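# Place one grinder body in the open carton

## Task

Put a single grinder body inside the carton that stands open, then release it so it stays there with no hand touching it.

## Robot and tools

Robot: two arms, left_arm and right_arm, each ending in a five-finger hand (right_arm has a right hand, left_arm its mirror-image left hand). Calibrated base positions in the scene frame: left_arm (-0.045, +0.306, -0.002) m, right_arm (+0.039, -0.272, 0) m, each turned only slightly about z. A post stands fixed on the floor behind the arms. Loose objects may get a brief nudge from outside. Nothing may fall off the table or be left off it.

Scene frame: origin at table-top height, halfway between the nominal bases; +z up, +x forward over the table, +y toward left_arm. Reported end_effector_position (m) and end_effector_quat_wxyz use this frame and may be off by a few cm.

Hand point: a spot fixed to the palm, 0.05 m in front of it and 0.15 m from the wrist mounting face along the fingers. Its +z runs along straight fingers, +y out of the palm, +x across the palm away from the thumb on the right hand but toward the thumb on the left hand. Straight fingertips reach 0.06-0.07 m past the point, and the finger line sits 0.06 m behind it (-y). A wrist bracket on the little-finger side juts up to 0.10 m across the palm and can strike things.

Row format (used by execute_actions and move): 28 numbers, each in [-1, 1], always covering both arms. Order: left dx, dy, dz, rx, ry, rz, then left little, ring, middle, index, thumb_bend, thumb_turn, force_limit, speed; then the same 14 for the right arm. The six pose numbers are an offset, not a pose: measured from that arm's Hand target at the start of the action or move, along the Hand target's own axes. 1.0 equals 0.6 m or 180 degrees; rx, ry, rz form one rotation vector. Six zeros means no new pose request. The six finger numbers are absolute targets: +1 open/straight, -1 curled; thumb_turn +1 beside the palm, -1 in front of it opposite the fingers. force_limit maps -1 to about 0 N and +1 to 10 N (15 N for both thumb motors). speed rises from near zero at -1 to full at +0.48 and above. For a soft grip close at speed -0.94 or less. To leave a hand unchanged, resend the eight hand numbers you last sent it; if none sent yet, use its hand_measured plus hand_force_limit and hand_speed.

execute_actions: actions is a list of up to 15 actions; each action is a list of up to 15 rows, one per 1/30 s step, and a short action repeats its last row to step 15. Every row in an action counts from the same start pose; the next action counts from the new Hand target, so repeating an offset keeps moving. cameras: list of names, ["all"], or []; omitted gives all images only for an empty actions list. An empty list just reports state and images.

move: target is one row or up to 15 rows, all offsets from the same starting Hand targets (not chained). Paths are straight, end together, cap at 10 s, and do not avoid obstacles or the other arm. speed: m/s, 0.002 to 4.3, default 0.25 (turns at twice that in rad/s); one value or one per target. blend: corner rounding in m, 0 means stop at each target. blocking=false returns after about 0.5 s while motion continues. Hand numbers change at the first target immediately and at later targets on arrival. Its result adds a move: line (done, off_target, moving, held, fault) and limits (paced = pose clipped, held = steps withheld).

wait: seconds 0 to 3600; sends nothing new, a running move continues. stop: brakes a running move. zoom_image: camera (cam_high, cam_low, cam_left_wrist, cam_right_wrist) and region [x0, y0, x1, y1] in pixels, at most 504 by 504, from the newest image. show_instructions shows reference pages. finished_scene (scene 1) ends everything; only call it once the body rests inside the carton and is released.

Results: Hand target is the last commanded pose after clipping; the hand point often rests 1-3 cm (sometimes 5) short, usually low, from friction and weight, not contact. If it stays short, send the gap as an offset. Orientation commands are clipped to within 40 degrees of the current one each step. hand_measured, hand_stopped_by (moving, target, force, stalled, fault) and hand_load_n list six values in the finger-number order; load positive when pushed open, and a dropped grip shows as load near 0. Joint torques, temperatures and per-step positions also appear. Cameras: cam_high, cam_low, cam_left_wrist, cam_right_wrist, all 672x504, with given calibrations.

Gripping: with the thumb turned in front, fingers and thumb can wrap objects about 0.035-0.065 m thick, handles down to 0.025 m; thumb tip plus index pad can pinch light items up to 0.08 m. Motors start only when their target changes by 0.002 or more and lock on reaching target or force_limit. To squeeze harder raise force_limit and send a more closed target; to loosen, send a more open one.

Avoid: dropping the part even slightly, releasing it while moving, fast contact, pressing far past a surface, striking the post or table, letting the two hands or arms touch, closing one hand on the other's fingers, overloading fingers, and long stretched or loaded holds that heat motors (warning at 85 °C, arm collapses at 100 °C). A blocked arm keeps pushing; command it back past its hand point to relieve it.

Each tool is called after ">>>" as name(argument=value, ...) on one line, values as JSON.

Reference images:

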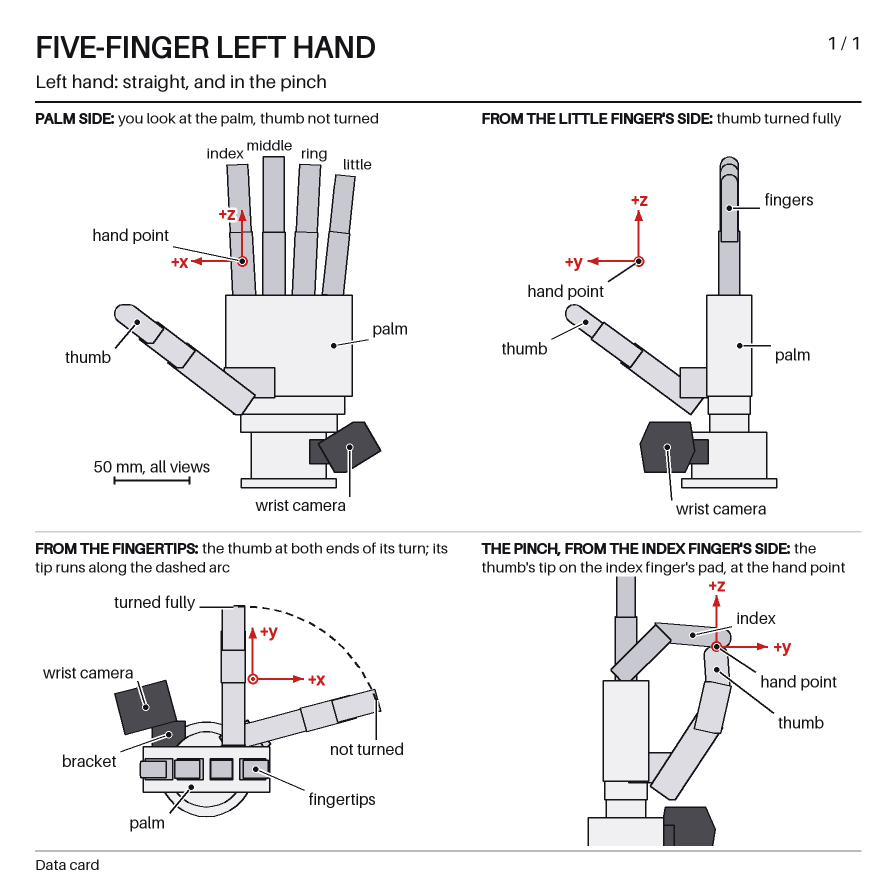

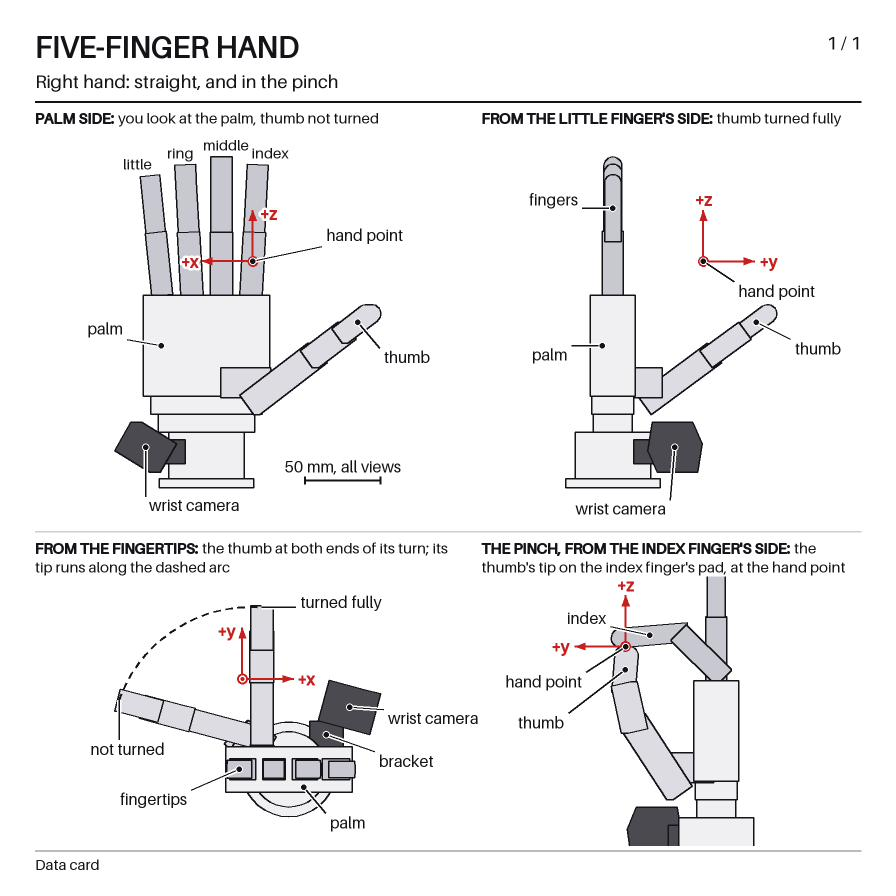

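## Session

>>> execute_actions(actions=[])

Scene clock: 0.00 s.
left_arm: end_effector_position=(+0.9025, +0.2914, +0.3341) hand_measured=(+1.000, +1.000, +1.000, +1.000, +1.000, +1.000) hand_load_n=(+0.0, +0.0, +0.0, +0.0, -0.5, +0.0) hand_stopped_by=(target, target, target, target, target, target) hand_force_limit=0.00 hand_speed=-0.80 end_effector_quat_wxyz=(-0.291, +0.557, -0.412, +0.660) | right_arm: end_effector_position=(+0.5159, -0.2411, +0.3516) hand_measured=(+1.000, +1.000, +1.000, +1.000, +1.000, +1.000) hand_load_n=(+0.0, +0.0, +0.0, +0.0, +0.0, +0.0) hand_stopped_by=(target, target, target, target, target, target) hand_force_limit=0.00 hand_speed=-0.80 end_effector_quat_wxyz=(+0.020, +0.602, -0.381, +0.702)
Joint positions: left_arm=[0.076 2.272 2.237 0.077 0.331 -0.531] | right_arm=[0.498 1.154 0.916 0.209 1.058 -1.009]
Joint velocities: within noise
Joint torques (N m): no reading
Motor temperatures (°C): left_arm=[31 33 31 30 31 29] | right_arm=[32 34 30 36 31 33]
Heat: left arm: hottest shoulder 33 °C; right arm: hottest wrist pitch 36 °C.
Hand target: left_arm +0.9025, +0.2914, +0.3566; -0.300, +0.544, -0.408, +0.669 | right_arm +0.5190, -0.2395, +0.3636; +0.012, +0.594, -0.385, +0.706

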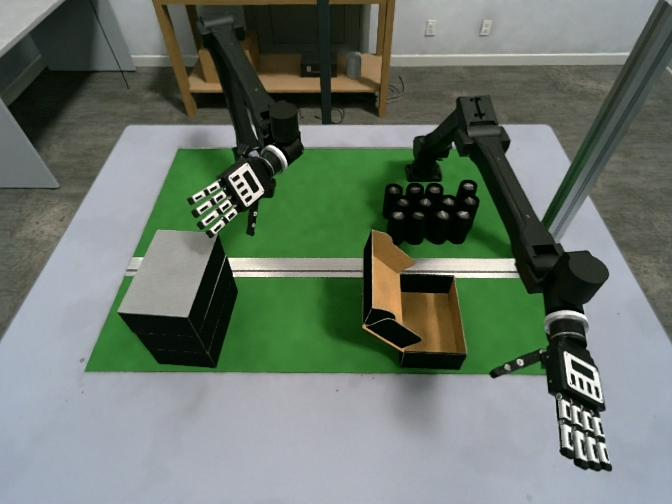

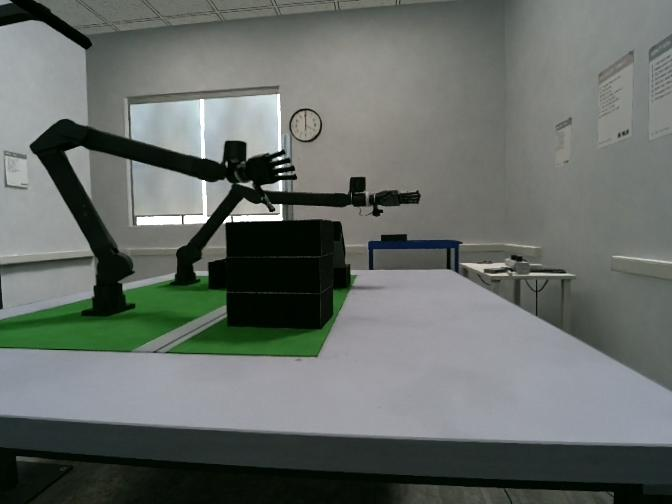

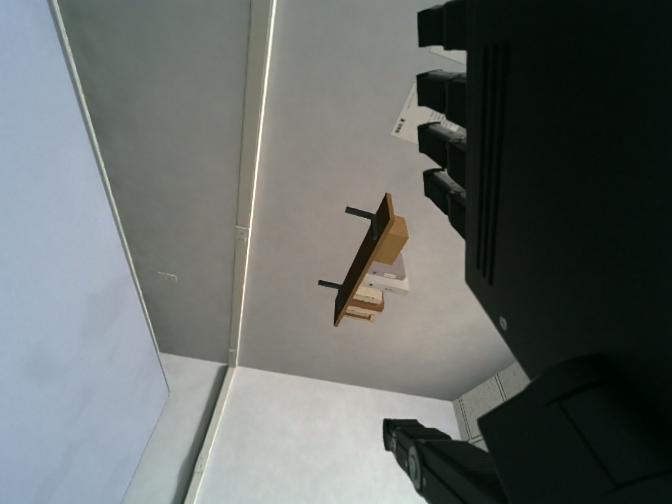

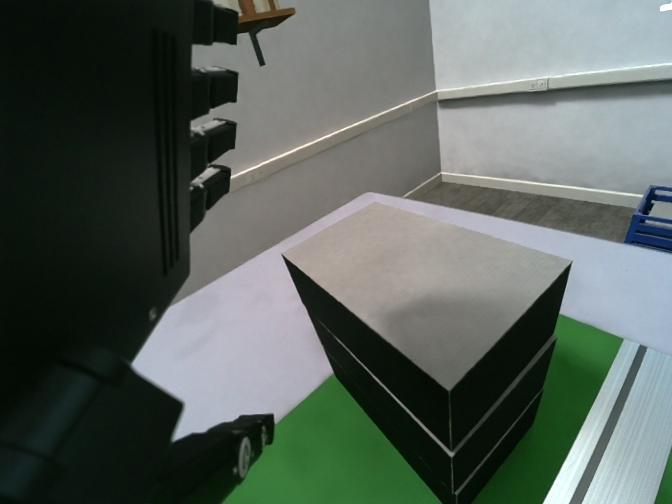

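>>> zoom_image(camera="cam_high", region=[340, 150, 520, 285])

>>> zoom_image(camera="cam_high", region=[340, 220, 500, 380])

>>> zoom_image(camera="cam_low", region=[150, 180, 380, 350])

Scaled by 2.800 from the camera's image (finer frame: 960x720).

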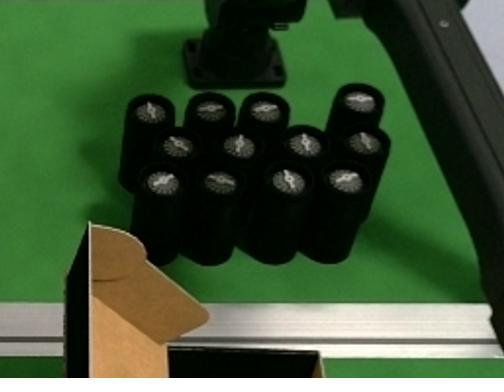

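Scaled by 3.150 from the camera's image (finer frame: 960x720).

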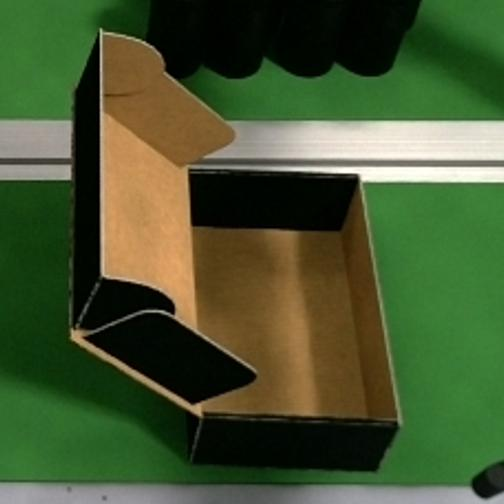

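Scaled by 2.191 from the camera's image (finer frame: 960x720).

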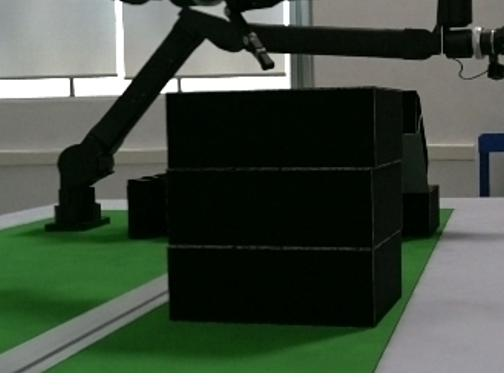

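>>> move(target=[0.1306,-0.0985,-0.5777,-0.2266,-0.5054,-0.3082,1,1,1,1,1,-1,0,0,0,0,0,0,0,0,1,1,1,1,1,1,0,-0.8], speed=0.3, cameras=["all"])

Scene clock: 94.20 s.
left_arm: end_effector_position=(+0.5538, +0.3225, +0.4162) hand_measured=(+1.000, +1.000, +1.000, +1.000, +1.000, -1.000) hand_load_n=(+0.0, +0.0, +0.0, +0.0, +0.0, +0.0) hand_stopped_by=(target, target, target, target, target, target) hand_force_limit=0.00 hand_speed=0.00 end_effector_quat_wxyz=(-0.003, +0.985, +0.003, +0.170) | right_arm: end_effector_position=(+0.5159, -0.2411, +0.3516) hand_measured=(+1.000, +1.000, +1.000, +1.000, +1.000, +1.000) hand_load_n=(+0.0, +0.0, +0.0, +0.0, +0.0, +0.0) hand_stopped_by=(target, target, target, target, target, target) hand_force_limit=0.00 hand_speed=-0.80 end_effector_quat_wxyz=(+0.020, +0.602, -0.381, +0.702)
Joint positions: left_arm=[0.116 1.707 2.152 -1.676 0.042 -1.434] | right_arm=[0.498 1.154 0.916 0.209 1.058 -1.009]
Joint torques (N m): left_arm=[-0.32 -14.51 8.08 0.68 0.15 -0.03] | right_arm=[-0.15 -7.47 11.73 1.36 0.09 -0.11]
Motor temperatures (°C): left_arm=[31 38 38 30 31 29] | right_arm=[32 34 41 35 31 32]
Heat: left arm: hottest shoulder 38 °C; right arm: hottest elbow 41 °C.
Hand target: left_arm +0.5501, +0.3301, +0.4199; +0.000, +1.000, +0.000, +0.000 | right_arm +0.5190, -0.2395, +0.3636; +0.012, +0.594, -0.385, +0.706
Off the commanded pose: left_arm 0.009 m, 20 deg | right_arm 0.013 m, 2 deg.
joint sent to its limit (left arm) — joint 4 (wrist pitch), lower limit. The joint targets are off in orientation, not in position.
move: off_target (left_arm)
cam_left_wrist: T_world_to_cam=[[0.19636, 0.97589, 0.09526, -0.46861], [0.59764, -0.19614, 0.77741, -0.59361], [0.77735, -0.09572, -0.62174, -0.02748]] pos_world=[0.46815, 0.33825, 0.48903]

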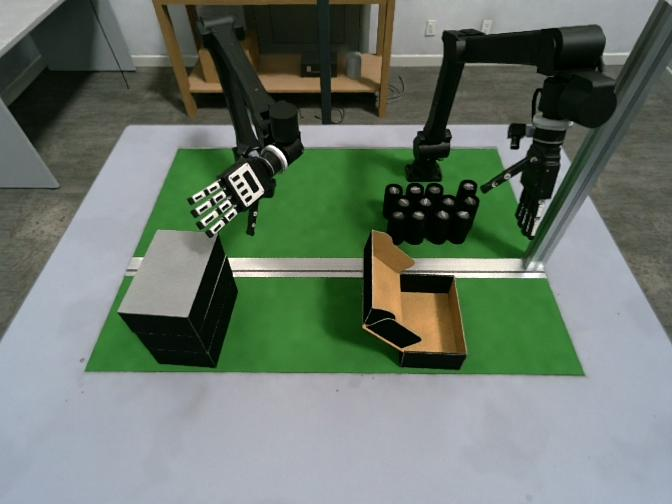

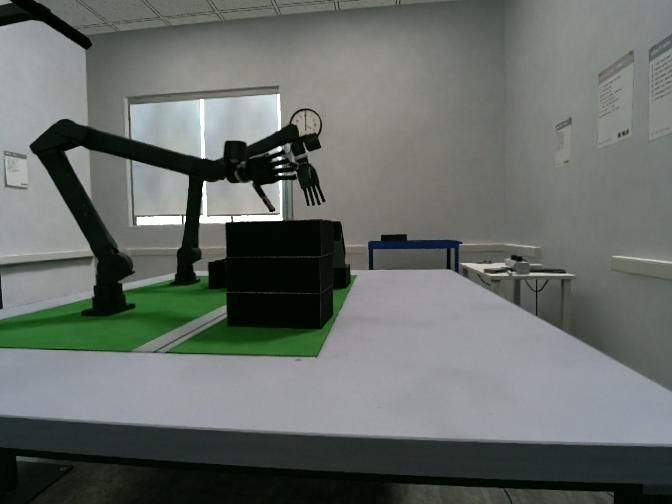

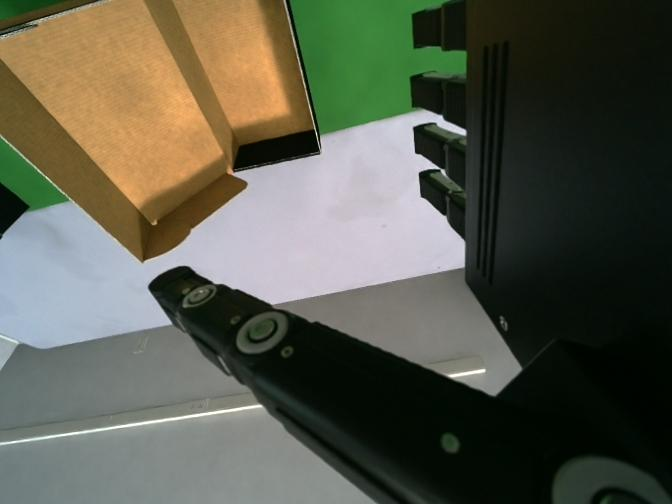

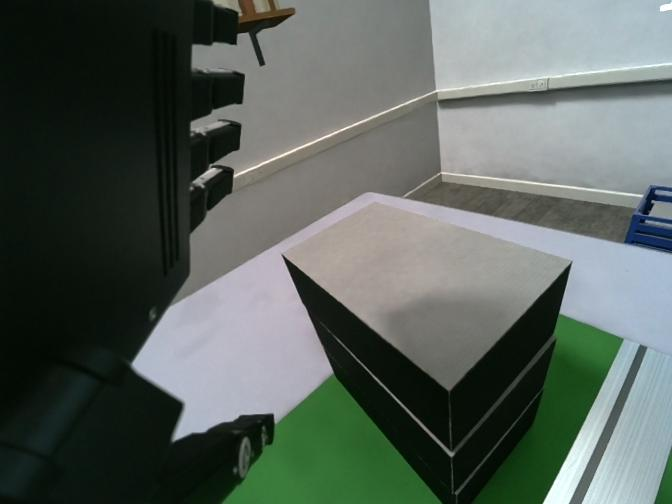

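>>> move(target=[[-0.3335,-0.0832,0.15,0,0,0,1,1,1,1,1,-1,0,0,0,0,0,0,0,0,1,1,1,1,1,1,0,-0.8],[-0.6318,-0.1023,0.2833,0,0,0,1,1,1,1,1,-1,0,0,0,0,0,0,0,0,1,1,1,1,1,1,0,-0.8]], speed=0.25, blend=0.05, cameras=["cam_high","cam_low","cam_left_wrist"])

Scene clock: 105.93 s.
left_arm: end_effector_position=(+0.1750, +0.3909, +0.2497) hand_measured=(+1.000, +1.000, +1.000, +1.000, +1.000, -1.000) hand_load_n=(+0.0, +0.0, +0.0, +0.0, +0.0, +0.0) hand_stopped_by=(target, target, target, target, target, target) hand_force_limit=0.00 hand_speed=0.00 end_effector_quat_wxyz=(-0.002, +1.000, -0.004, +0.000) | right_arm: end_effector_position=(+0.5159, -0.2411, +0.3516) hand_measured=(+1.000, +1.000, +1.000, +1.000, +1.000, +1.000) hand_load_n=(+0.0, +0.0, +0.0, -0.5, +0.0, +0.0) hand_stopped_by=(target, target, target, target, target, target) hand_force_limit=0.00 hand_speed=-0.80 end_effector_quat_wxyz=(+0.020, +0.602, -0.381, +0.702)
Joint positions: left_arm=[0.621 0.956 1.064 -1.676 -0.003 -0.909] | right_arm=[0.498 1.154 0.916 0.209 1.058 -1.009]
Joint torques (N m): left_arm=[-0.09 -2.96 8.02 0.13 0.09 0.12] | right_arm=[-0.15 -7.53 11.7 1.35 0.08 -0.12]
Heat: left arm: hottest shoulder 38 °C; right arm: hottest elbow 41 °C.
Hand target: left_arm +0.1710, +0.3918, +0.2502; +0.000, +1.000, +0.000, +0.000 | right_arm +0.5190, -0.2395, +0.3636; +0.012, +0.594, -0.385, +0.706
Off the commanded pose: left_arm 0.004 m, 0 deg | right_arm 0.013 m, 2 deg.
move: done
cam_left_wrist: T_world_to_cam=[[0.22825, 0.97339, 0.0205, -0.43106], [0.82155, -0.20386, 0.53245, -0.19938], [0.52246, -0.10468, -0.84621, 0.27409]] pos_world=[0.11898, 0.40764, 0.34694]

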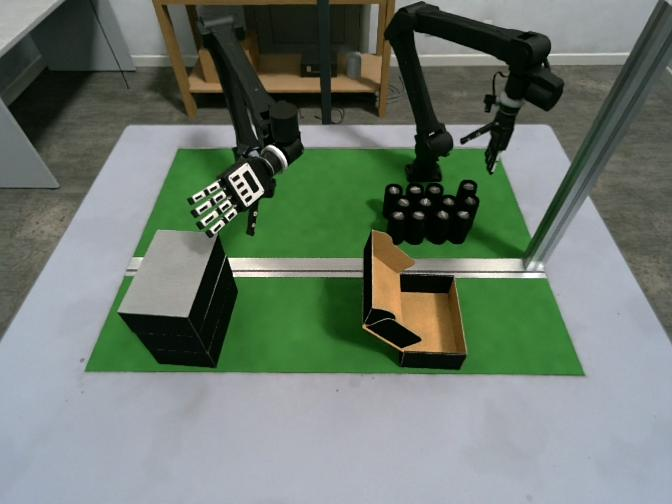

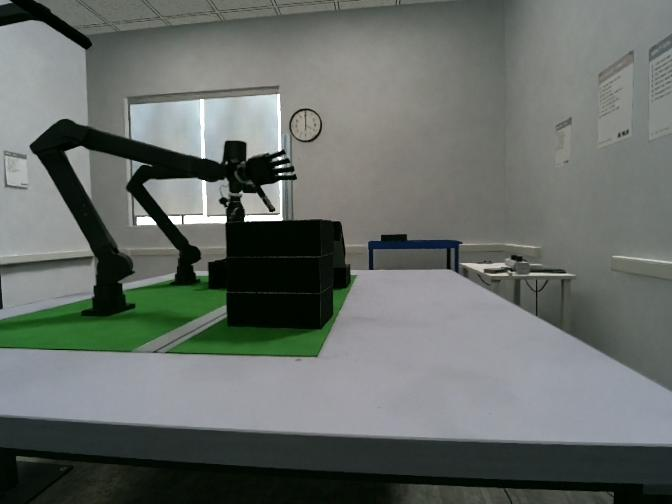

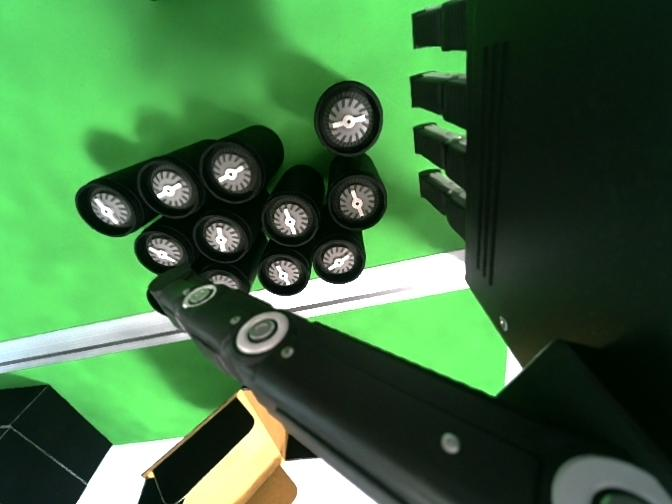

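>>> zoom_image(camera="cam_left_wrist", region=[60, 60, 420, 330])

Scaled by 1.400 from the camera's image (finer frame: 960x720).

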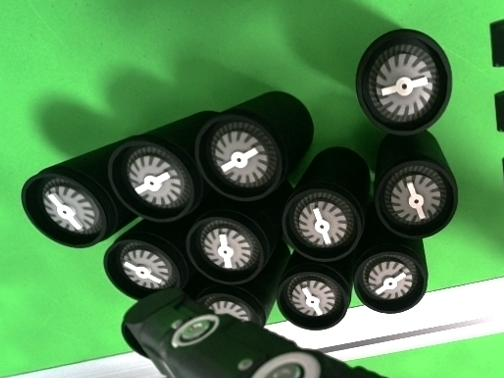

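>>> move(target=[-0.0083,-0.0095,0.2003,0,0,0,1,1,1,1,0.6,-1,0,0,0,0,0,0,0,0,1,1,1,1,1,1,0,-0.8], speed=0.12, cameras=["cam_high","cam_left_wrist"])

Scene clock: 130.57 s.
left_arm: end_effector_position=(+0.1650, +0.3928, +0.1318) hand_measured=(+1.000, +1.000, +1.000, +1.000, +0.600, -1.000) hand_load_n=(+0.0, +0.0, +0.0, +0.0, +0.0, +0.0) hand_stopped_by=(target, target, target, target, target, target) hand_force_limit=0.00 hand_speed=0.00 end_effector_quat_wxyz=(+0.000, +1.000, -0.004, -0.002) | right_arm: end_effector_position=(+0.5159, -0.2411, +0.3516) hand_measured=(+1.000, +1.000, +1.000, +1.000, +1.000, +1.000) hand_load_n=(+0.0, +0.5, +0.0, +0.0, +0.0, +0.0) hand_stopped_by=(target, target, target, target, target, target) hand_force_limit=0.00 hand_speed=-0.80 end_effector_quat_wxyz=(+0.020, +0.602, -0.381, +0.702)
Joint positions: left_arm=[0.653 0.958 0.755 -1.371 -0.003 -0.876] | right_arm=[0.498 1.154 0.916 0.209 1.058 -1.009]
Joint torques (N m): left_arm=[-0.15 -1.61 7.99 0.91 0.08 0.11] | right_arm=[-0.15 -7.41 11.69 1.36 0.09 -0.12]
Heat: left arm: hottest elbow 37 °C; right arm: hottest elbow 42 °C.
Hand target: left_arm +0.1659, +0.3975, +0.1300; +0.000, +1.000, +0.000, +0.000 | right_arm +0.5190, -0.2395, +0.3636; +0.012, +0.594, -0.385, +0.706
Off the commanded pose: left_arm 0.005 m, 1 deg | right_arm 0.013 m, 2 deg.
move: done
cam_left_wrist: T_world_to_cam=[[0.2287, 0.97338, 0.01533, -0.42767], [0.82422, -0.20198, 0.52903, -0.12873], [0.51804, -0.10835, -0.84847, 0.18229]] pos_world=[0.10948, 0.41003, 0.22933]

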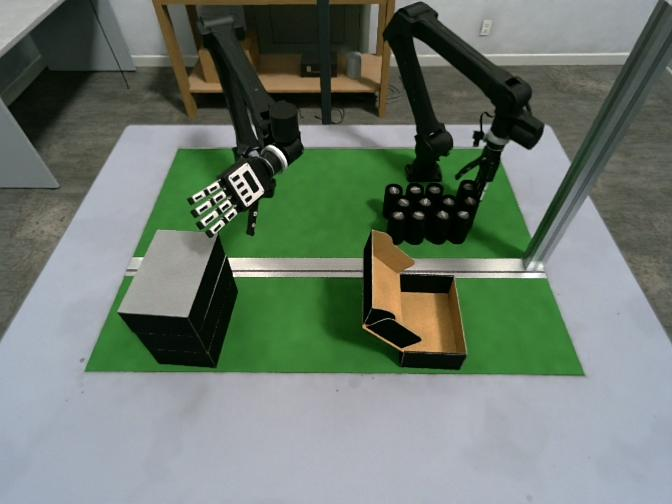

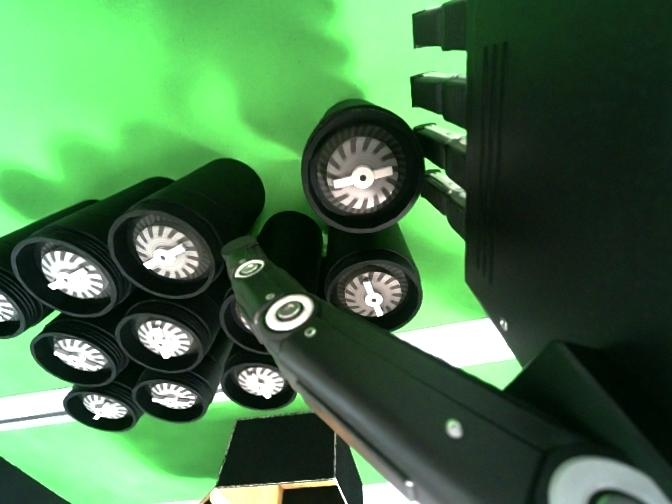

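>>> move(target=[0.0,-0.0133,0,0,0,0,1,1,1,1,0.6,-1,0,0,0,0,0,0,0,0,1,1,1,1,1,1,0,-0.8], speed=0.1, cameras=["cam_left_wrist"])

>>> zoom_image(camera="cam_left_wrist", region=[270, 0, 500, 260])

Scene clock: 136.33 s.
left_arm: end_effector_position=(+0.1627, +0.3988, +0.1284) hand_measured=(+1.000, +1.000, +1.000, +1.000, +0.600, -1.000) hand_load_n=(+0.0, +0.0, +0.0, +0.0, +0.0, +0.0) hand_stopped_by=(target, target, target, target, target, target) hand_force_limit=0.00 hand_speed=0.00 end_effector_quat_wxyz=(+0.003, +1.000, -0.004, -0.006) | right_arm: end_effector_position=(+0.5159, -0.2411, +0.3516) hand_measured=(+1.000, +1.000, +1.000, +1.000, +1.000, +1.000) hand_load_n=(+0.0, +0.0, +0.0, +0.0, +0.0, +0.0) hand_stopped_by=(target, target, target, target, target, target) hand_force_limit=0.00 hand_speed=-0.80 end_effector_quat_wxyz=(+0.020, +0.602, -0.381, +0.702)
Joint positions: left_arm=[0.679 0.975 0.755 -1.364 -0.003 -0.851] | right_arm=[0.498 1.154 0.916 0.209 1.058 -1.009]
Joint torques (N m): left_arm=[-0.21 -1.85 8.7 0.92 0.07 0.12] | right_arm=[-0.09 -7.41 11.7 1.35 0.08 -0.12]
Heat: left arm: hottest elbow 37 °C; right arm: hottest elbow 42 °C.
Hand target: left_arm +0.1659, +0.4055, +0.1300; +0.000, +1.000, +0.000, +0.000 | right_arm +0.5190, -0.2395, +0.3636; +0.012, +0.594, -0.385, +0.706
Off the commanded pose: left_arm 0.008 m, 1 deg | right_arm 0.013 m, 2 deg.
move: done
cam_left_wrist: T_world_to_cam=[[0.22805, 0.97362, 0.00721, -0.43177], [0.82829, -0.19789, 0.52418, -0.12544], [0.51178, -0.11357, -0.85157, 0.18465]] pos_world=[0.10787, 0.41652, 0.22611]

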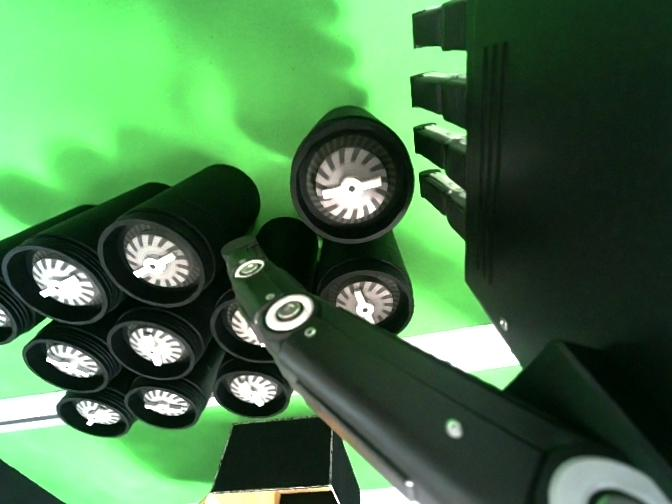

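Scaled by 1.938 from the camera's image (finer frame: 960x720).

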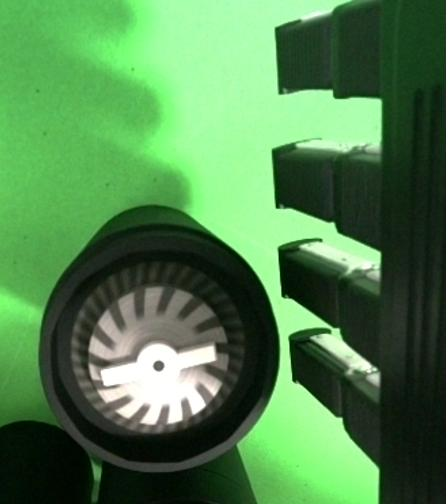

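>>> move(target=[0.0,0,0.0867,0,0,0,1,1,1,1,0.6,-1,0,0,0,0,0,0,0,0,1,1,1,1,1,1,0,-0.8], speed=0.08, cameras=["cam_left_wrist"])

Scene clock: 140.27 s.
left_arm: end_effector_position=(+0.1651, +0.4008, +0.0799) hand_measured=(+1.000, +1.000, +1.000, +1.000, +0.600, -1.000) hand_load_n=(+0.0, +0.0, +0.0, +0.0, +0.0, +0.0) hand_stopped_by=(target, target, target, target, target, target) hand_force_limit=0.00 hand_speed=0.00 end_effector_quat_wxyz=(+0.001, +1.000, -0.004, -0.003) | right_arm: end_effector_position=(+0.5159, -0.2411, +0.3516) hand_measured=(+1.000, +1.000, +1.000, +1.000, +1.000, +1.000) hand_load_n=(+0.0, +0.0, +0.0, +0.0, +0.0, +0.0) hand_stopped_by=(target, target, target, target, target, target) hand_force_limit=0.00 hand_speed=-0.80 end_effector_quat_wxyz=(+0.020, +0.602, -0.381, +0.702)
Joint positions: left_arm=[0.679 1.026 0.652 -1.202 -0.003 -0.85] | right_arm=[0.498 1.154 0.916 0.209 1.058 -1.009]
Joint torques (N m): left_arm=[-0.15 -2.08 7.6 0.96 0.07 0.12] | right_arm=[-0.09 -7.53 11.69 1.36 0.08 -0.11]
Heat: left arm: hottest elbow 37 °C; right arm: hottest elbow 42 °C.
Hand target: left_arm +0.1658, +0.4054, +0.0780; +0.000, +1.000, +0.000, +0.000 | right_arm +0.5190, -0.2395, +0.3636; +0.012, +0.594, -0.385, +0.706
Off the commanded pose: left_arm 0.005 m, 1 deg | right_arm 0.013 m, 2 deg.
move: done
cam_left_wrist: T_world_to_cam=[[0.2291, 0.97331, 0.01376, -0.43454], [0.82461, -0.20157, 0.52858, -0.09989], [0.51724, -0.10974, -0.84877, 0.13967]] pos_world=[0.10967, 0.41813, 0.17733]

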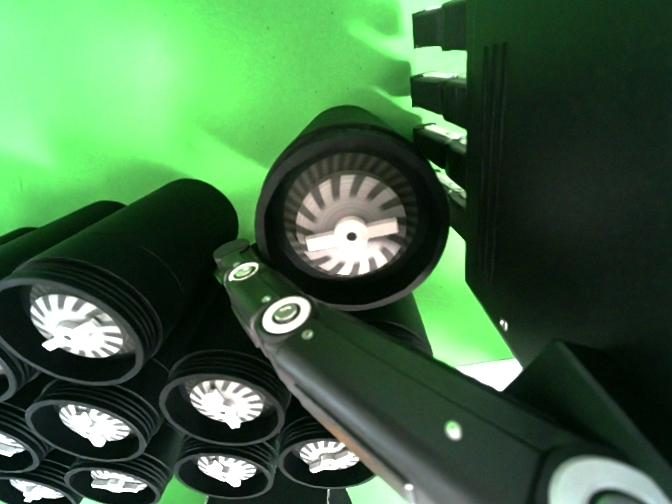

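>>> move(target=[0.0,0.015,0.0033,0,0,0,1,1,1,1,0.6,-1,0,0,0,0,0,0,0,0,1,1,1,1,1,1,0,-0.8], speed=0.08)

Scene clock: 142.90 s.
left_arm: end_effector_position=(+0.1645, +0.3991, +0.0784) hand_measured=(+1.000, +1.000, +1.000, +1.000, +0.600, -1.000) hand_load_n=(+0.0, +0.0, +0.0, +0.0, +0.5, +0.0) hand_stopped_by=(target, target, target, target, target, target) hand_force_limit=0.00 hand_speed=0.00 end_effector_quat_wxyz=(+0.003, +1.000, +0.002, -0.003) | right_arm: end_effector_position=(+0.5159, -0.2411, +0.3516) hand_measured=(+1.000, +1.000, +1.000, +1.000, +1.000, +1.000) hand_load_n=(+0.0, +0.0, +0.0, +0.0, +0.0, +0.0) hand_stopped_by=(target, target, target, target, target, target) hand_force_limit=0.00 hand_speed=-0.80 end_effector_quat_wxyz=(+0.020, +0.602, -0.381, +0.702)
Joint positions: left_arm=[0.679 1.023 0.646 -1.202 0.001 -0.863] | right_arm=[0.498 1.154 0.916 0.209 1.058 -1.009]
Joint torques (N m): left_arm=[-2.14 -3.14 6.89 0.96 -0.07 -0.02] | right_arm=[-0.09 -7.41 11.71 1.35 0.07 -0.12]
Heat: left arm: hottest elbow 37 °C; right arm: hottest elbow 42 °C.
Hand target: left_arm +0.1659, +0.3965, +0.0760; +0.000, +1.000, +0.000, +0.000 | right_arm +0.5190, -0.2395, +0.3636; +0.012, +0.594, -0.385, +0.706
Off the commanded pose: left_arm 0.004 m, 1 deg | right_arm 0.013 m, 2 deg.
move: done

>>> move(target=[0.0,0.01,0.0,0,0,0,1,1,1,1,0.6,-1,0,0,0,0,0,0,0,0,1,1,1,1,1,1,0,-0.8], speed=0.08, cameras=["cam_left_wrist"])

Scene clock: 145.07 s.
left_arm: end_effector_position=(+0.1635, +0.3936, +0.0761) hand_measured=(+1.000, +1.000, +1.000, +1.000, +0.600, -1.000) hand_load_n=(+0.0, +0.0, +0.0, +0.0, +0.0, +0.0) hand_stopped_by=(target, target, target, target, target, target) hand_force_limit=0.00 hand_speed=0.00 end_effector_quat_wxyz=(+0.003, +1.000, +0.005, -0.004) | right_arm: end_effector_position=(+0.5159, -0.2411, +0.3516) hand_measured=(+1.000, +1.000, +1.000, +1.000, +1.000, +1.000) hand_load_n=(+0.0, +0.0, +0.0, +0.0, +0.0, +0.0) hand_stopped_by=(target, target, target, target, target, target) hand_force_limit=0.00 hand_speed=-0.80 end_effector_quat_wxyz=(+0.020, +0.602, -0.381, +0.702)
Joint positions: left_arm=[0.664 1.013 0.633 -1.202 0 -0.883] | right_arm=[0.498 1.154 0.916 0.209 1.058 -1.009]
Joint torques (N m): left_arm=[-2.49 -3.25 7.24 0.75 -0.03 -0.02] | right_arm=[-0.15 -7.41 11.71 1.37 0.08 -0.11]
Heat: left arm: hottest elbow 37 °C; right arm: hottest elbow 42 °C.
Hand target: left_arm +0.1659, +0.3905, +0.0761; +0.000, +1.000, +0.000, +0.000 | right_arm +0.5190, -0.2395, +0.3636; +0.012, +0.594, -0.385, +0.706
Off the commanded pose: left_arm 0.004 m, 1 deg | right_arm 0.013 m, 2 deg.
move: done
cam_left_wrist: T_world_to_cam=[[0.21195, 0.97725, 0.00772, -0.42535], [0.82947, -0.18406, 0.52736, -0.10569], [0.51678, -0.10537, -0.84961, 0.135]] pos_world=[0.10805, 0.41045, 0.17372]

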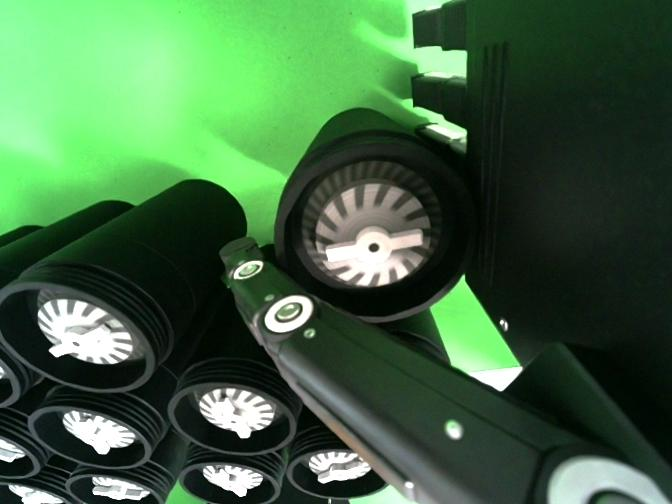

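>>> move(target=[0,0,0,0,0,0,1,1,1,1,-0.4,-1,-0.1,-0.8,0,0,0,0,0,0,1,1,1,1,1,1,0,-0.8], cameras=["cam_left_wrist"])

Scene clock: 148.23 s.
left_arm: end_effector_position=(+0.1636, +0.3935, +0.0765) hand_measured=(+1.000, +1.000, +1.000, +1.000, +0.510, -1.000) hand_load_n=(+0.0, +0.0, +0.0, +0.0, +6.0, +1.5) hand_stopped_by=(target, target, target, target, force, target) hand_force_limit=-0.10 hand_speed=-0.80 end_effector_quat_wxyz=(+0.003, +1.000, +0.004, -0.003) | right_arm: end_effector_position=(+0.5159, -0.2411, +0.3516) hand_measured=(+1.000, +1.000, +1.000, +1.000, +1.000, +1.000) hand_load_n=(-0.5, +0.0, +0.0, +0.0, +0.0, +0.0) hand_stopped_by=(target, target, target, target, target, target) hand_force_limit=0.00 hand_speed=-0.80 end_effector_quat_wxyz=(+0.020, +0.602, -0.381, +0.702)
Joint positions: left_arm=[0.663 1.011 0.633 -1.202 0 -0.883] | right_arm=[0.498 1.154 0.916 0.209 1.058 -1.009]
Joint torques (N m): left_arm=[-2.32 -3.02 7.27 0.75 -0.04 -0.02] | right_arm=[-0.21 -7.47 11.7 1.35 0.08 -0.11]
Heat: left arm: hottest elbow 37 °C; right arm: hottest elbow 42 °C.
Hand target: left_arm +0.1659, +0.3905, +0.0761; +0.000, +1.000, +0.000, +0.000 | right_arm +0.5190, -0.2395, +0.3636; +0.012, +0.594, -0.385, +0.706
Off the commanded pose: left_arm 0.004 m, 1 deg | right_arm 0.013 m, 2 deg.
move: done
cam_left_wrist: T_world_to_cam=[[0.21233, 0.97715, 0.00928, -0.42543], [0.82862, -0.18508, 0.52833, -0.10554], [0.51797, -0.10449, -0.84899, 0.13464]] pos_world=[0.10805, 0.41025, 0.17402]

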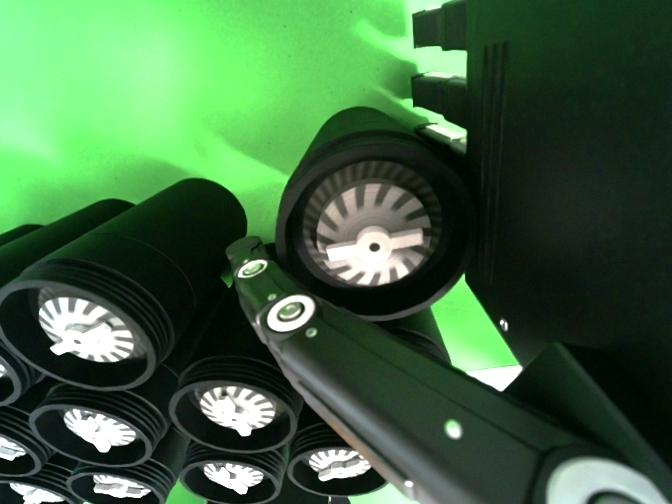

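>>> move(target=[0,0,-0.05,0,0,0,1,1,1,1,-0.4,-1,-0.1,-0.8,0,0,0,0,0,0,1,1,1,1,1,1,0,-0.8], speed=0.06, cameras=["cam_left_wrist","cam_high"])

Scene clock: 151.43 s.
left_arm: end_effector_position=(+0.1535, +0.3855, +0.0889) hand_measured=(+1.000, +1.000, +1.000, +1.000, +0.510, -1.000) hand_load_n=(+0.0, +0.0, +0.0, +0.0, +0.0, +0.0) hand_stopped_by=(target, target, target, target, force, target) hand_force_limit=-0.10 hand_speed=-0.80 end_effector_quat_wxyz=(+0.011, +1.000, +0.005, -0.015) | right_arm: end_effector_position=(+0.5159, -0.2411, +0.3516) hand_measured=(+1.000, +1.000, +1.000, +1.000, +1.000, +1.000) hand_load_n=(+0.0, +0.0, +0.0, +0.0, +0.0, +0.0) hand_stopped_by=(target, target, target, target, target, target) hand_force_limit=0.00 hand_speed=-0.80 end_effector_quat_wxyz=(+0.020, +0.602, -0.381, +0.702)
Joint positions: left_arm=[0.663 0.979 0.648 -1.278 -0.002 -0.885] | right_arm=[0.498 1.154 0.916 0.209 1.058 -1.009]
Joint torques (N m): left_arm=[-2.32 -2.9 10.97 -0.27 0.06 0] | right_arm=[-0.09 -7.53 11.7 1.36 0.08 -0.12]
Heat: left arm: hottest elbow 37 °C; right arm: hottest elbow 42 °C.
Hand target: left_arm +0.1658, +0.3905, +0.1060; +0.000, +1.000, +0.000, +0.000 | right_arm +0.5190, -0.2395, +0.3636; +0.012, +0.594, -0.385, +0.706
Off the commanded pose: left_arm 0.022 m, 2 deg | right_arm 0.013 m, 2 deg.
move: off_target (left_arm)
cam_left_wrist: T_world_to_cam=[[0.21012, 0.97759, -0.0127, -0.41346], [0.84138, -0.1742, 0.5116, -0.10984], [0.49792, -0.11818, -0.85913, 0.15879]] pos_world=[0.10022, 0.40383, 0.18737]
Images, in order (width x height): cam_high 672x504, cam_left_wrist 672x504.

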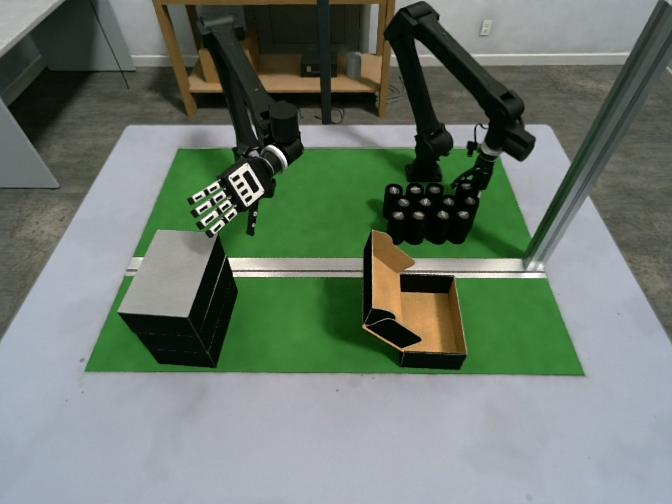

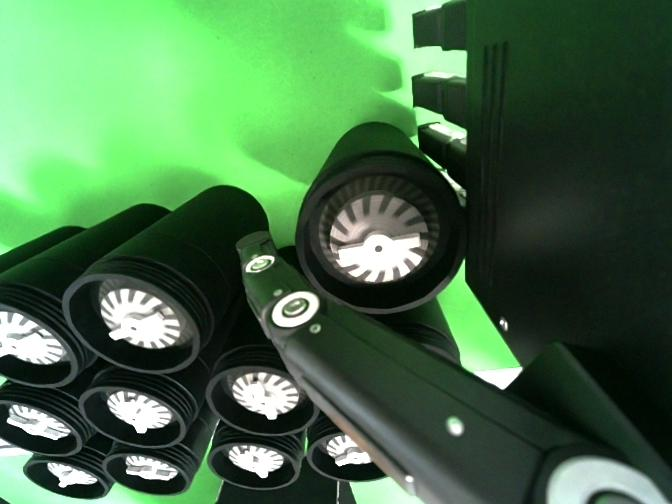

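>>> zoom_image(camera="cam_left_wrist", region=[200, 90, 500, 350])

Scaled by 1.680 from the camera's image (finer frame: 960x720).

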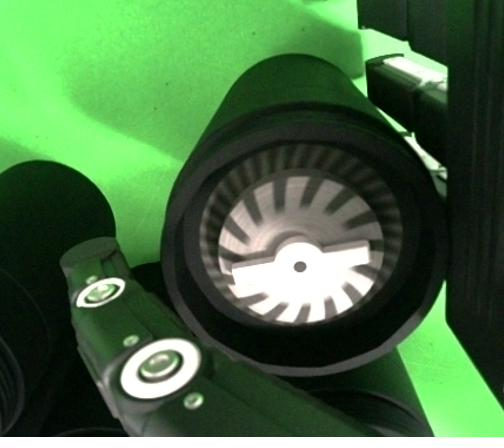

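>>> move(target=[0.0033,-0.01,0.055,0,0,0,1,1,1,1,0.7,-1,0.2,-0.5,0,0,0,0,0,0,1,1,1,1,1,1,0,-0.8], speed=0.08, cameras=["cam_left_wrist"])

Scene clock: 209.40 s.
left_arm: end_effector_position=(+0.1653, +0.3953, +0.0754) hand_measured=(+1.000, +1.000, +1.000, +1.000, +0.700, -1.000) hand_load_n=(+0.0, +0.0, +0.0, +0.0, +0.0, +0.0) hand_stopped_by=(target, target, target, target, target, target) hand_force_limit=0.20 hand_speed=-0.50 end_effector_quat_wxyz=(+0.001, +1.000, +0.005, -0.003) | right_arm: end_effector_position=(+0.5159, -0.2411, +0.3516) hand_measured=(+1.000, +1.000, +1.000, +1.000, +1.000, +1.000) hand_load_n=(+0.0, +0.0, +0.0, +0.0, +0.0, +0.0) hand_stopped_by=(target, target, target, target, target, target) hand_force_limit=0.00 hand_speed=-0.80 end_effector_quat_wxyz=(+0.020, +0.602, -0.381, +0.702)
Joint positions: left_arm=[0.663 1.018 0.635 -1.194 -0.002 -0.884] | right_arm=[0.498 1.154 0.916 0.209 1.058 -1.009]
Joint torques (N m): left_arm=[-1.38 -1.96 7.49 1.13 0.02 0.12] | right_arm=[-0.15 -7.47 11.71 1.37 0.07 -0.12]
Heat: left arm: hottest elbow 39 °C; right arm: hottest elbow 43 °C.
Hand target: left_arm +0.1677, +0.3965, +0.0730; +0.000, +1.000, +0.000, +0.000 | right_arm +0.5190, -0.2395, +0.3636; +0.012, +0.594, -0.385, +0.706
Off the commanded pose: left_arm 0.004 m, 1 deg | right_arm 0.013 m, 2 deg.
move: done
cam_left_wrist: T_world_to_cam=[[0.21124, 0.97735, 0.01257, -0.42776], [0.8284, -0.18584, 0.52841, -0.10569], [0.51878, -0.10121, -0.8489, 0.13158]] pos_world=[0.10965, 0.41175, 0.17292]

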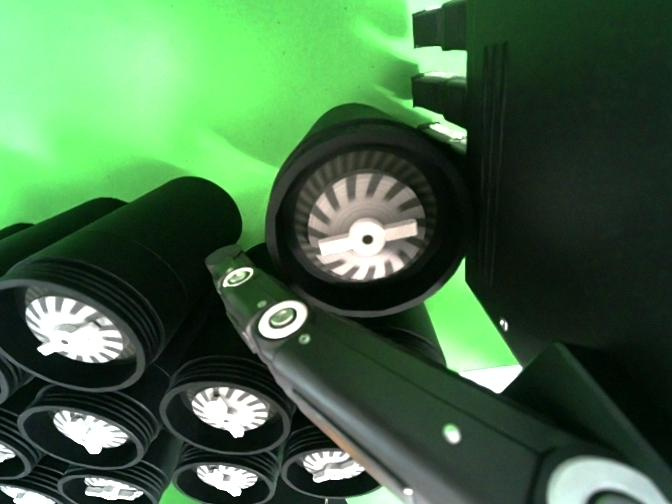

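>>> move(target=[0.0,0.015,0.011,0,0,0,1,1,1,1,0.7,-1,0.2,-0.5,0,0,0,0,0,0,1,1,1,1,1,1,0,-0.8], speed=0.06, cameras=["cam_left_wrist"])

Scene clock: 223.83 s.
left_arm: end_effector_position=(+0.1656, +0.3940, +0.0743) hand_measured=(+1.000, +1.000, +1.000, +1.000, +0.700, -1.000) hand_load_n=(+0.0, +0.0, +0.0, +0.0, +0.0, +0.0) hand_stopped_by=(target, target, target, target, target, target) hand_force_limit=0.20 hand_speed=-0.50 end_effector_quat_wxyz=(-0.003, +1.000, +0.006, -0.002) | right_arm: end_effector_position=(+0.5159, -0.2411, +0.3516) hand_measured=(+1.000, +1.000, +1.000, +1.000, +1.000, +1.000) hand_load_n=(+0.0, +0.0, +0.0, +0.0, +0.0, +0.0) hand_stopped_by=(target, target, target, target, target, target) hand_force_limit=0.00 hand_speed=-0.80 end_effector_quat_wxyz=(+0.020, +0.602, -0.381, +0.702)
Joint positions: left_arm=[0.653 1.01 0.628 -1.189 -0.008 -0.897] | right_arm=[0.498 1.154 0.916 0.209 1.058 -1.009]
Joint torques (N m): left_arm=[-2.73 -1.96 6.11 1.51 0.3 -0.02] | right_arm=[-0.21 -7.53 11.69 1.35 0.08 -0.11]
Heat: left arm: hottest elbow 39 °C; right arm: hottest elbow 43 °C.
Hand target: left_arm +0.1677, +0.3874, +0.0664; +0.000, +1.000, +0.000, +0.000 | right_arm +0.5190, -0.2395, +0.3636; +0.012, +0.594, -0.385, +0.706
Off the commanded pose: left_arm 0.010 m, 1 deg | right_arm 0.013 m, 2 deg.
move: done
cam_left_wrist: T_world_to_cam=[[0.20856, 0.97778, 0.02122, -0.4268], [0.82817, -0.18811, 0.52797, -0.10461], [0.52023, -0.09254, -0.849, 0.12668]] pos_world=[0.10975, 0.40936, 0.17184]

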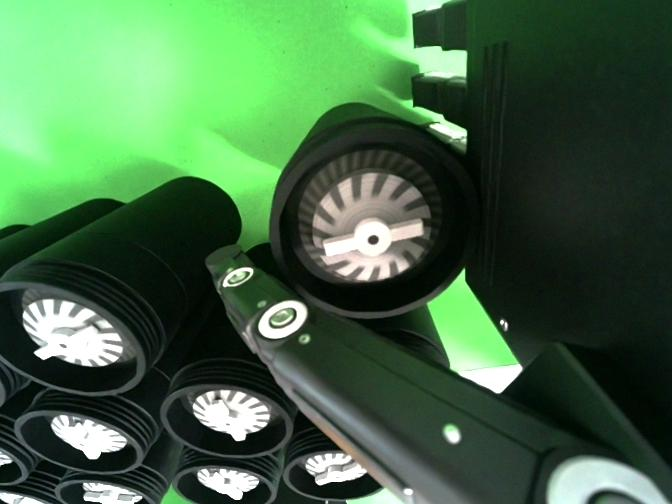

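>>> move(target=[[0.0,-0.0268,-0.0227,0,0,0,1,1,1,1,0.7,-1,0.2,-0.5,0,0,0,0,0,0,1,1,1,1,1,1,0,-0.8],[0.0,-0.0268,0.004,0,0,0,1,1,1,1,0.7,-1,0.2,-0.5,0,0,0,0,0,0,1,1,1,1,1,1,0,-0.8]], speed=0.06, cameras=["cam_left_wrist"])

Scene clock: 229.03 s.
left_arm: end_effector_position=(+0.1640, +0.3973, +0.0740) hand_measured=(+1.000, +1.000, +1.000, +1.000, +0.700, -1.000) hand_load_n=(+0.0, +0.0, -2.5, +0.0, +0.0, +0.0) hand_stopped_by=(target, target, target, target, target, target) hand_force_limit=0.20 hand_speed=-0.50 end_effector_quat_wxyz=(-0.001, +1.000, -0.003, -0.001) | right_arm: end_effector_position=(+0.5159, -0.2411, +0.3516) hand_measured=(+1.000, +1.000, +1.000, +1.000, +1.000, +1.000) hand_load_n=(+0.0, +0.0, +0.0, +0.0, +0.0, +0.0) hand_stopped_by=(target, target, target, target, target, target) hand_force_limit=0.00 hand_speed=-0.80 end_effector_quat_wxyz=(+0.020, +0.602, -0.381, +0.702)
Joint positions: left_arm=[0.67 1.019 0.632 -1.184 -0.004 -0.86] | right_arm=[0.498 1.154 0.916 0.209 1.058 -1.009]
Joint torques (N m): left_arm=[-0.32 0.15 7.12 2.19 0.11 0.1] | right_arm=[-0.32 -7.59 11.71 1.36 0.08 -0.12]
Heat: left arm: hottest elbow 38 °C; right arm: hottest elbow 43 °C.
Hand target: left_arm +0.1679, +0.4037, +0.0641; +0.000, +1.000, +0.000, +0.000 | right_arm +0.5190, -0.2395, +0.3636; +0.012, +0.594, -0.385, +0.706
Off the commanded pose: left_arm 0.012 m, 0 deg | right_arm 0.013 m, 2 deg.
move: off_target (left_arm)
cam_left_wrist: T_world_to_cam=[[0.22752, 0.9736, 0.01845, -0.431], [0.8233, -0.20244, 0.53028, -0.09616], [0.52002, -0.10546, -0.84762, 0.1326]] pos_world=[0.10828, 0.41414, 0.17133]

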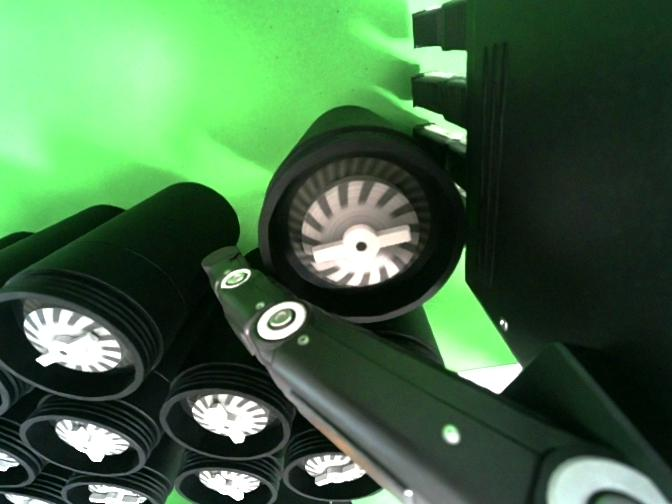

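>>> move(target=[[0.0,0.0,-0.17,0,0,0,1,1,1,1,0.7,-1,0.2,-0.5,0,0,0,0,0,0,1,1,1,1,1,1,0,-0.8],[-0.0193,0.0062,-0.2265,-0.0194,-0.2216,-0.0532,1,1,1,1,0.7,-1,0.2,-0.5,0,0,0,0,0,0,1,1,1,1,1,1,0,-0.8]], speed=[0.08, 0.15], cameras=["cam_left_wrist","cam_high"])

Scene clock: 303.20 s.
left_arm: end_effector_position=(+0.1470, +0.3970, +0.1811) hand_measured=(+1.000, +1.000, +1.000, +1.000, +0.700, -1.000) hand_load_n=(+0.0, +0.0, +0.0, +0.0, +0.0, +0.0) hand_stopped_by=(target, target, target, target, target, target) hand_force_limit=0.20 hand_speed=-0.50 end_effector_quat_wxyz=(-0.008, +0.991, +0.038, -0.126) | right_arm: end_effector_position=(+0.5159, -0.2411, +0.3516) hand_measured=(+1.000, +1.000, +1.000, +1.000, +1.000, +1.000) hand_load_n=(+0.5, +0.0, +0.0, +0.0, +0.0, +0.0) hand_stopped_by=(target, target, target, target, target, target) hand_force_limit=0.00 hand_speed=-0.80 end_effector_quat_wxyz=(+0.020, +0.602, -0.381, +0.702)
Joint positions: left_arm=[0.589 1.04 0.939 -1.672 -0.152 -1.041] | right_arm=[0.498 1.154 0.916 0.209 1.058 -1.009]
Joint torques (N m): left_arm=[-2.32 -4.01 11.3 -0.54 -0.28 0.02] | right_arm=[-0.26 -7.47 11.69 1.35 0.08 -0.11]
Motor temperatures (°C): left_arm=[31 33 36 29 31 28] | right_arm=[31 34 43 34 30 32]
Heat: left arm: hottest elbow 36 °C; right arm: hottest elbow 43 °C.
Hand target: left_arm +0.1563, +0.3998, +0.1999; +0.030, +0.936, +0.082, -0.341 | right_arm +0.5190, -0.2395, +0.3636; +0.012, +0.594, -0.385, +0.706
Off the commanded pose: left_arm 0.021 m, 26 deg | right_arm 0.013 m, 2 deg.
joint sent to its limit (left arm) — joint 4 (wrist pitch), lower limit. The joint targets are off in orientation, not in position.
move: off_target (left_arm)
cam_left_wrist: T_world_to_cam=[[0.14495, 0.98935, -0.01354, -0.41718], [0.94264, -0.13392, 0.30578, -0.14314], [0.30071, -0.05708, -0.95201, 0.26414]] pos_world=[0.11597, 0.40864, 0.28958]
Images, in order (width x height): cam_high 672x504, cam_left_wrist 672x504.

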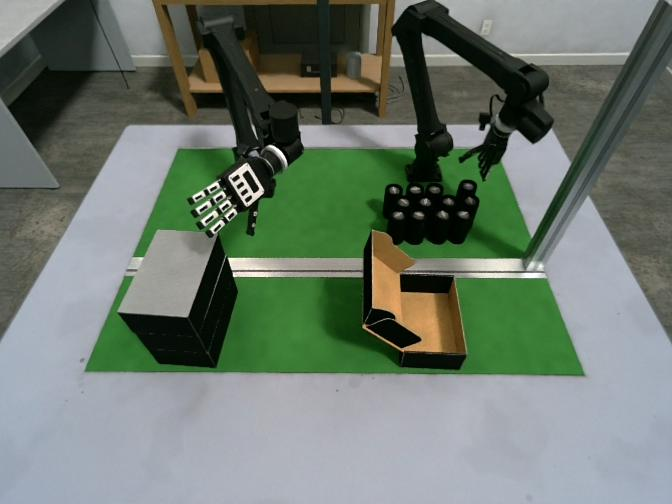

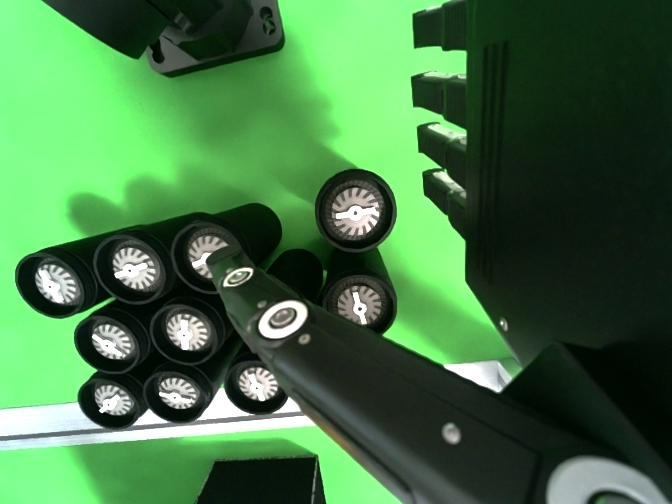

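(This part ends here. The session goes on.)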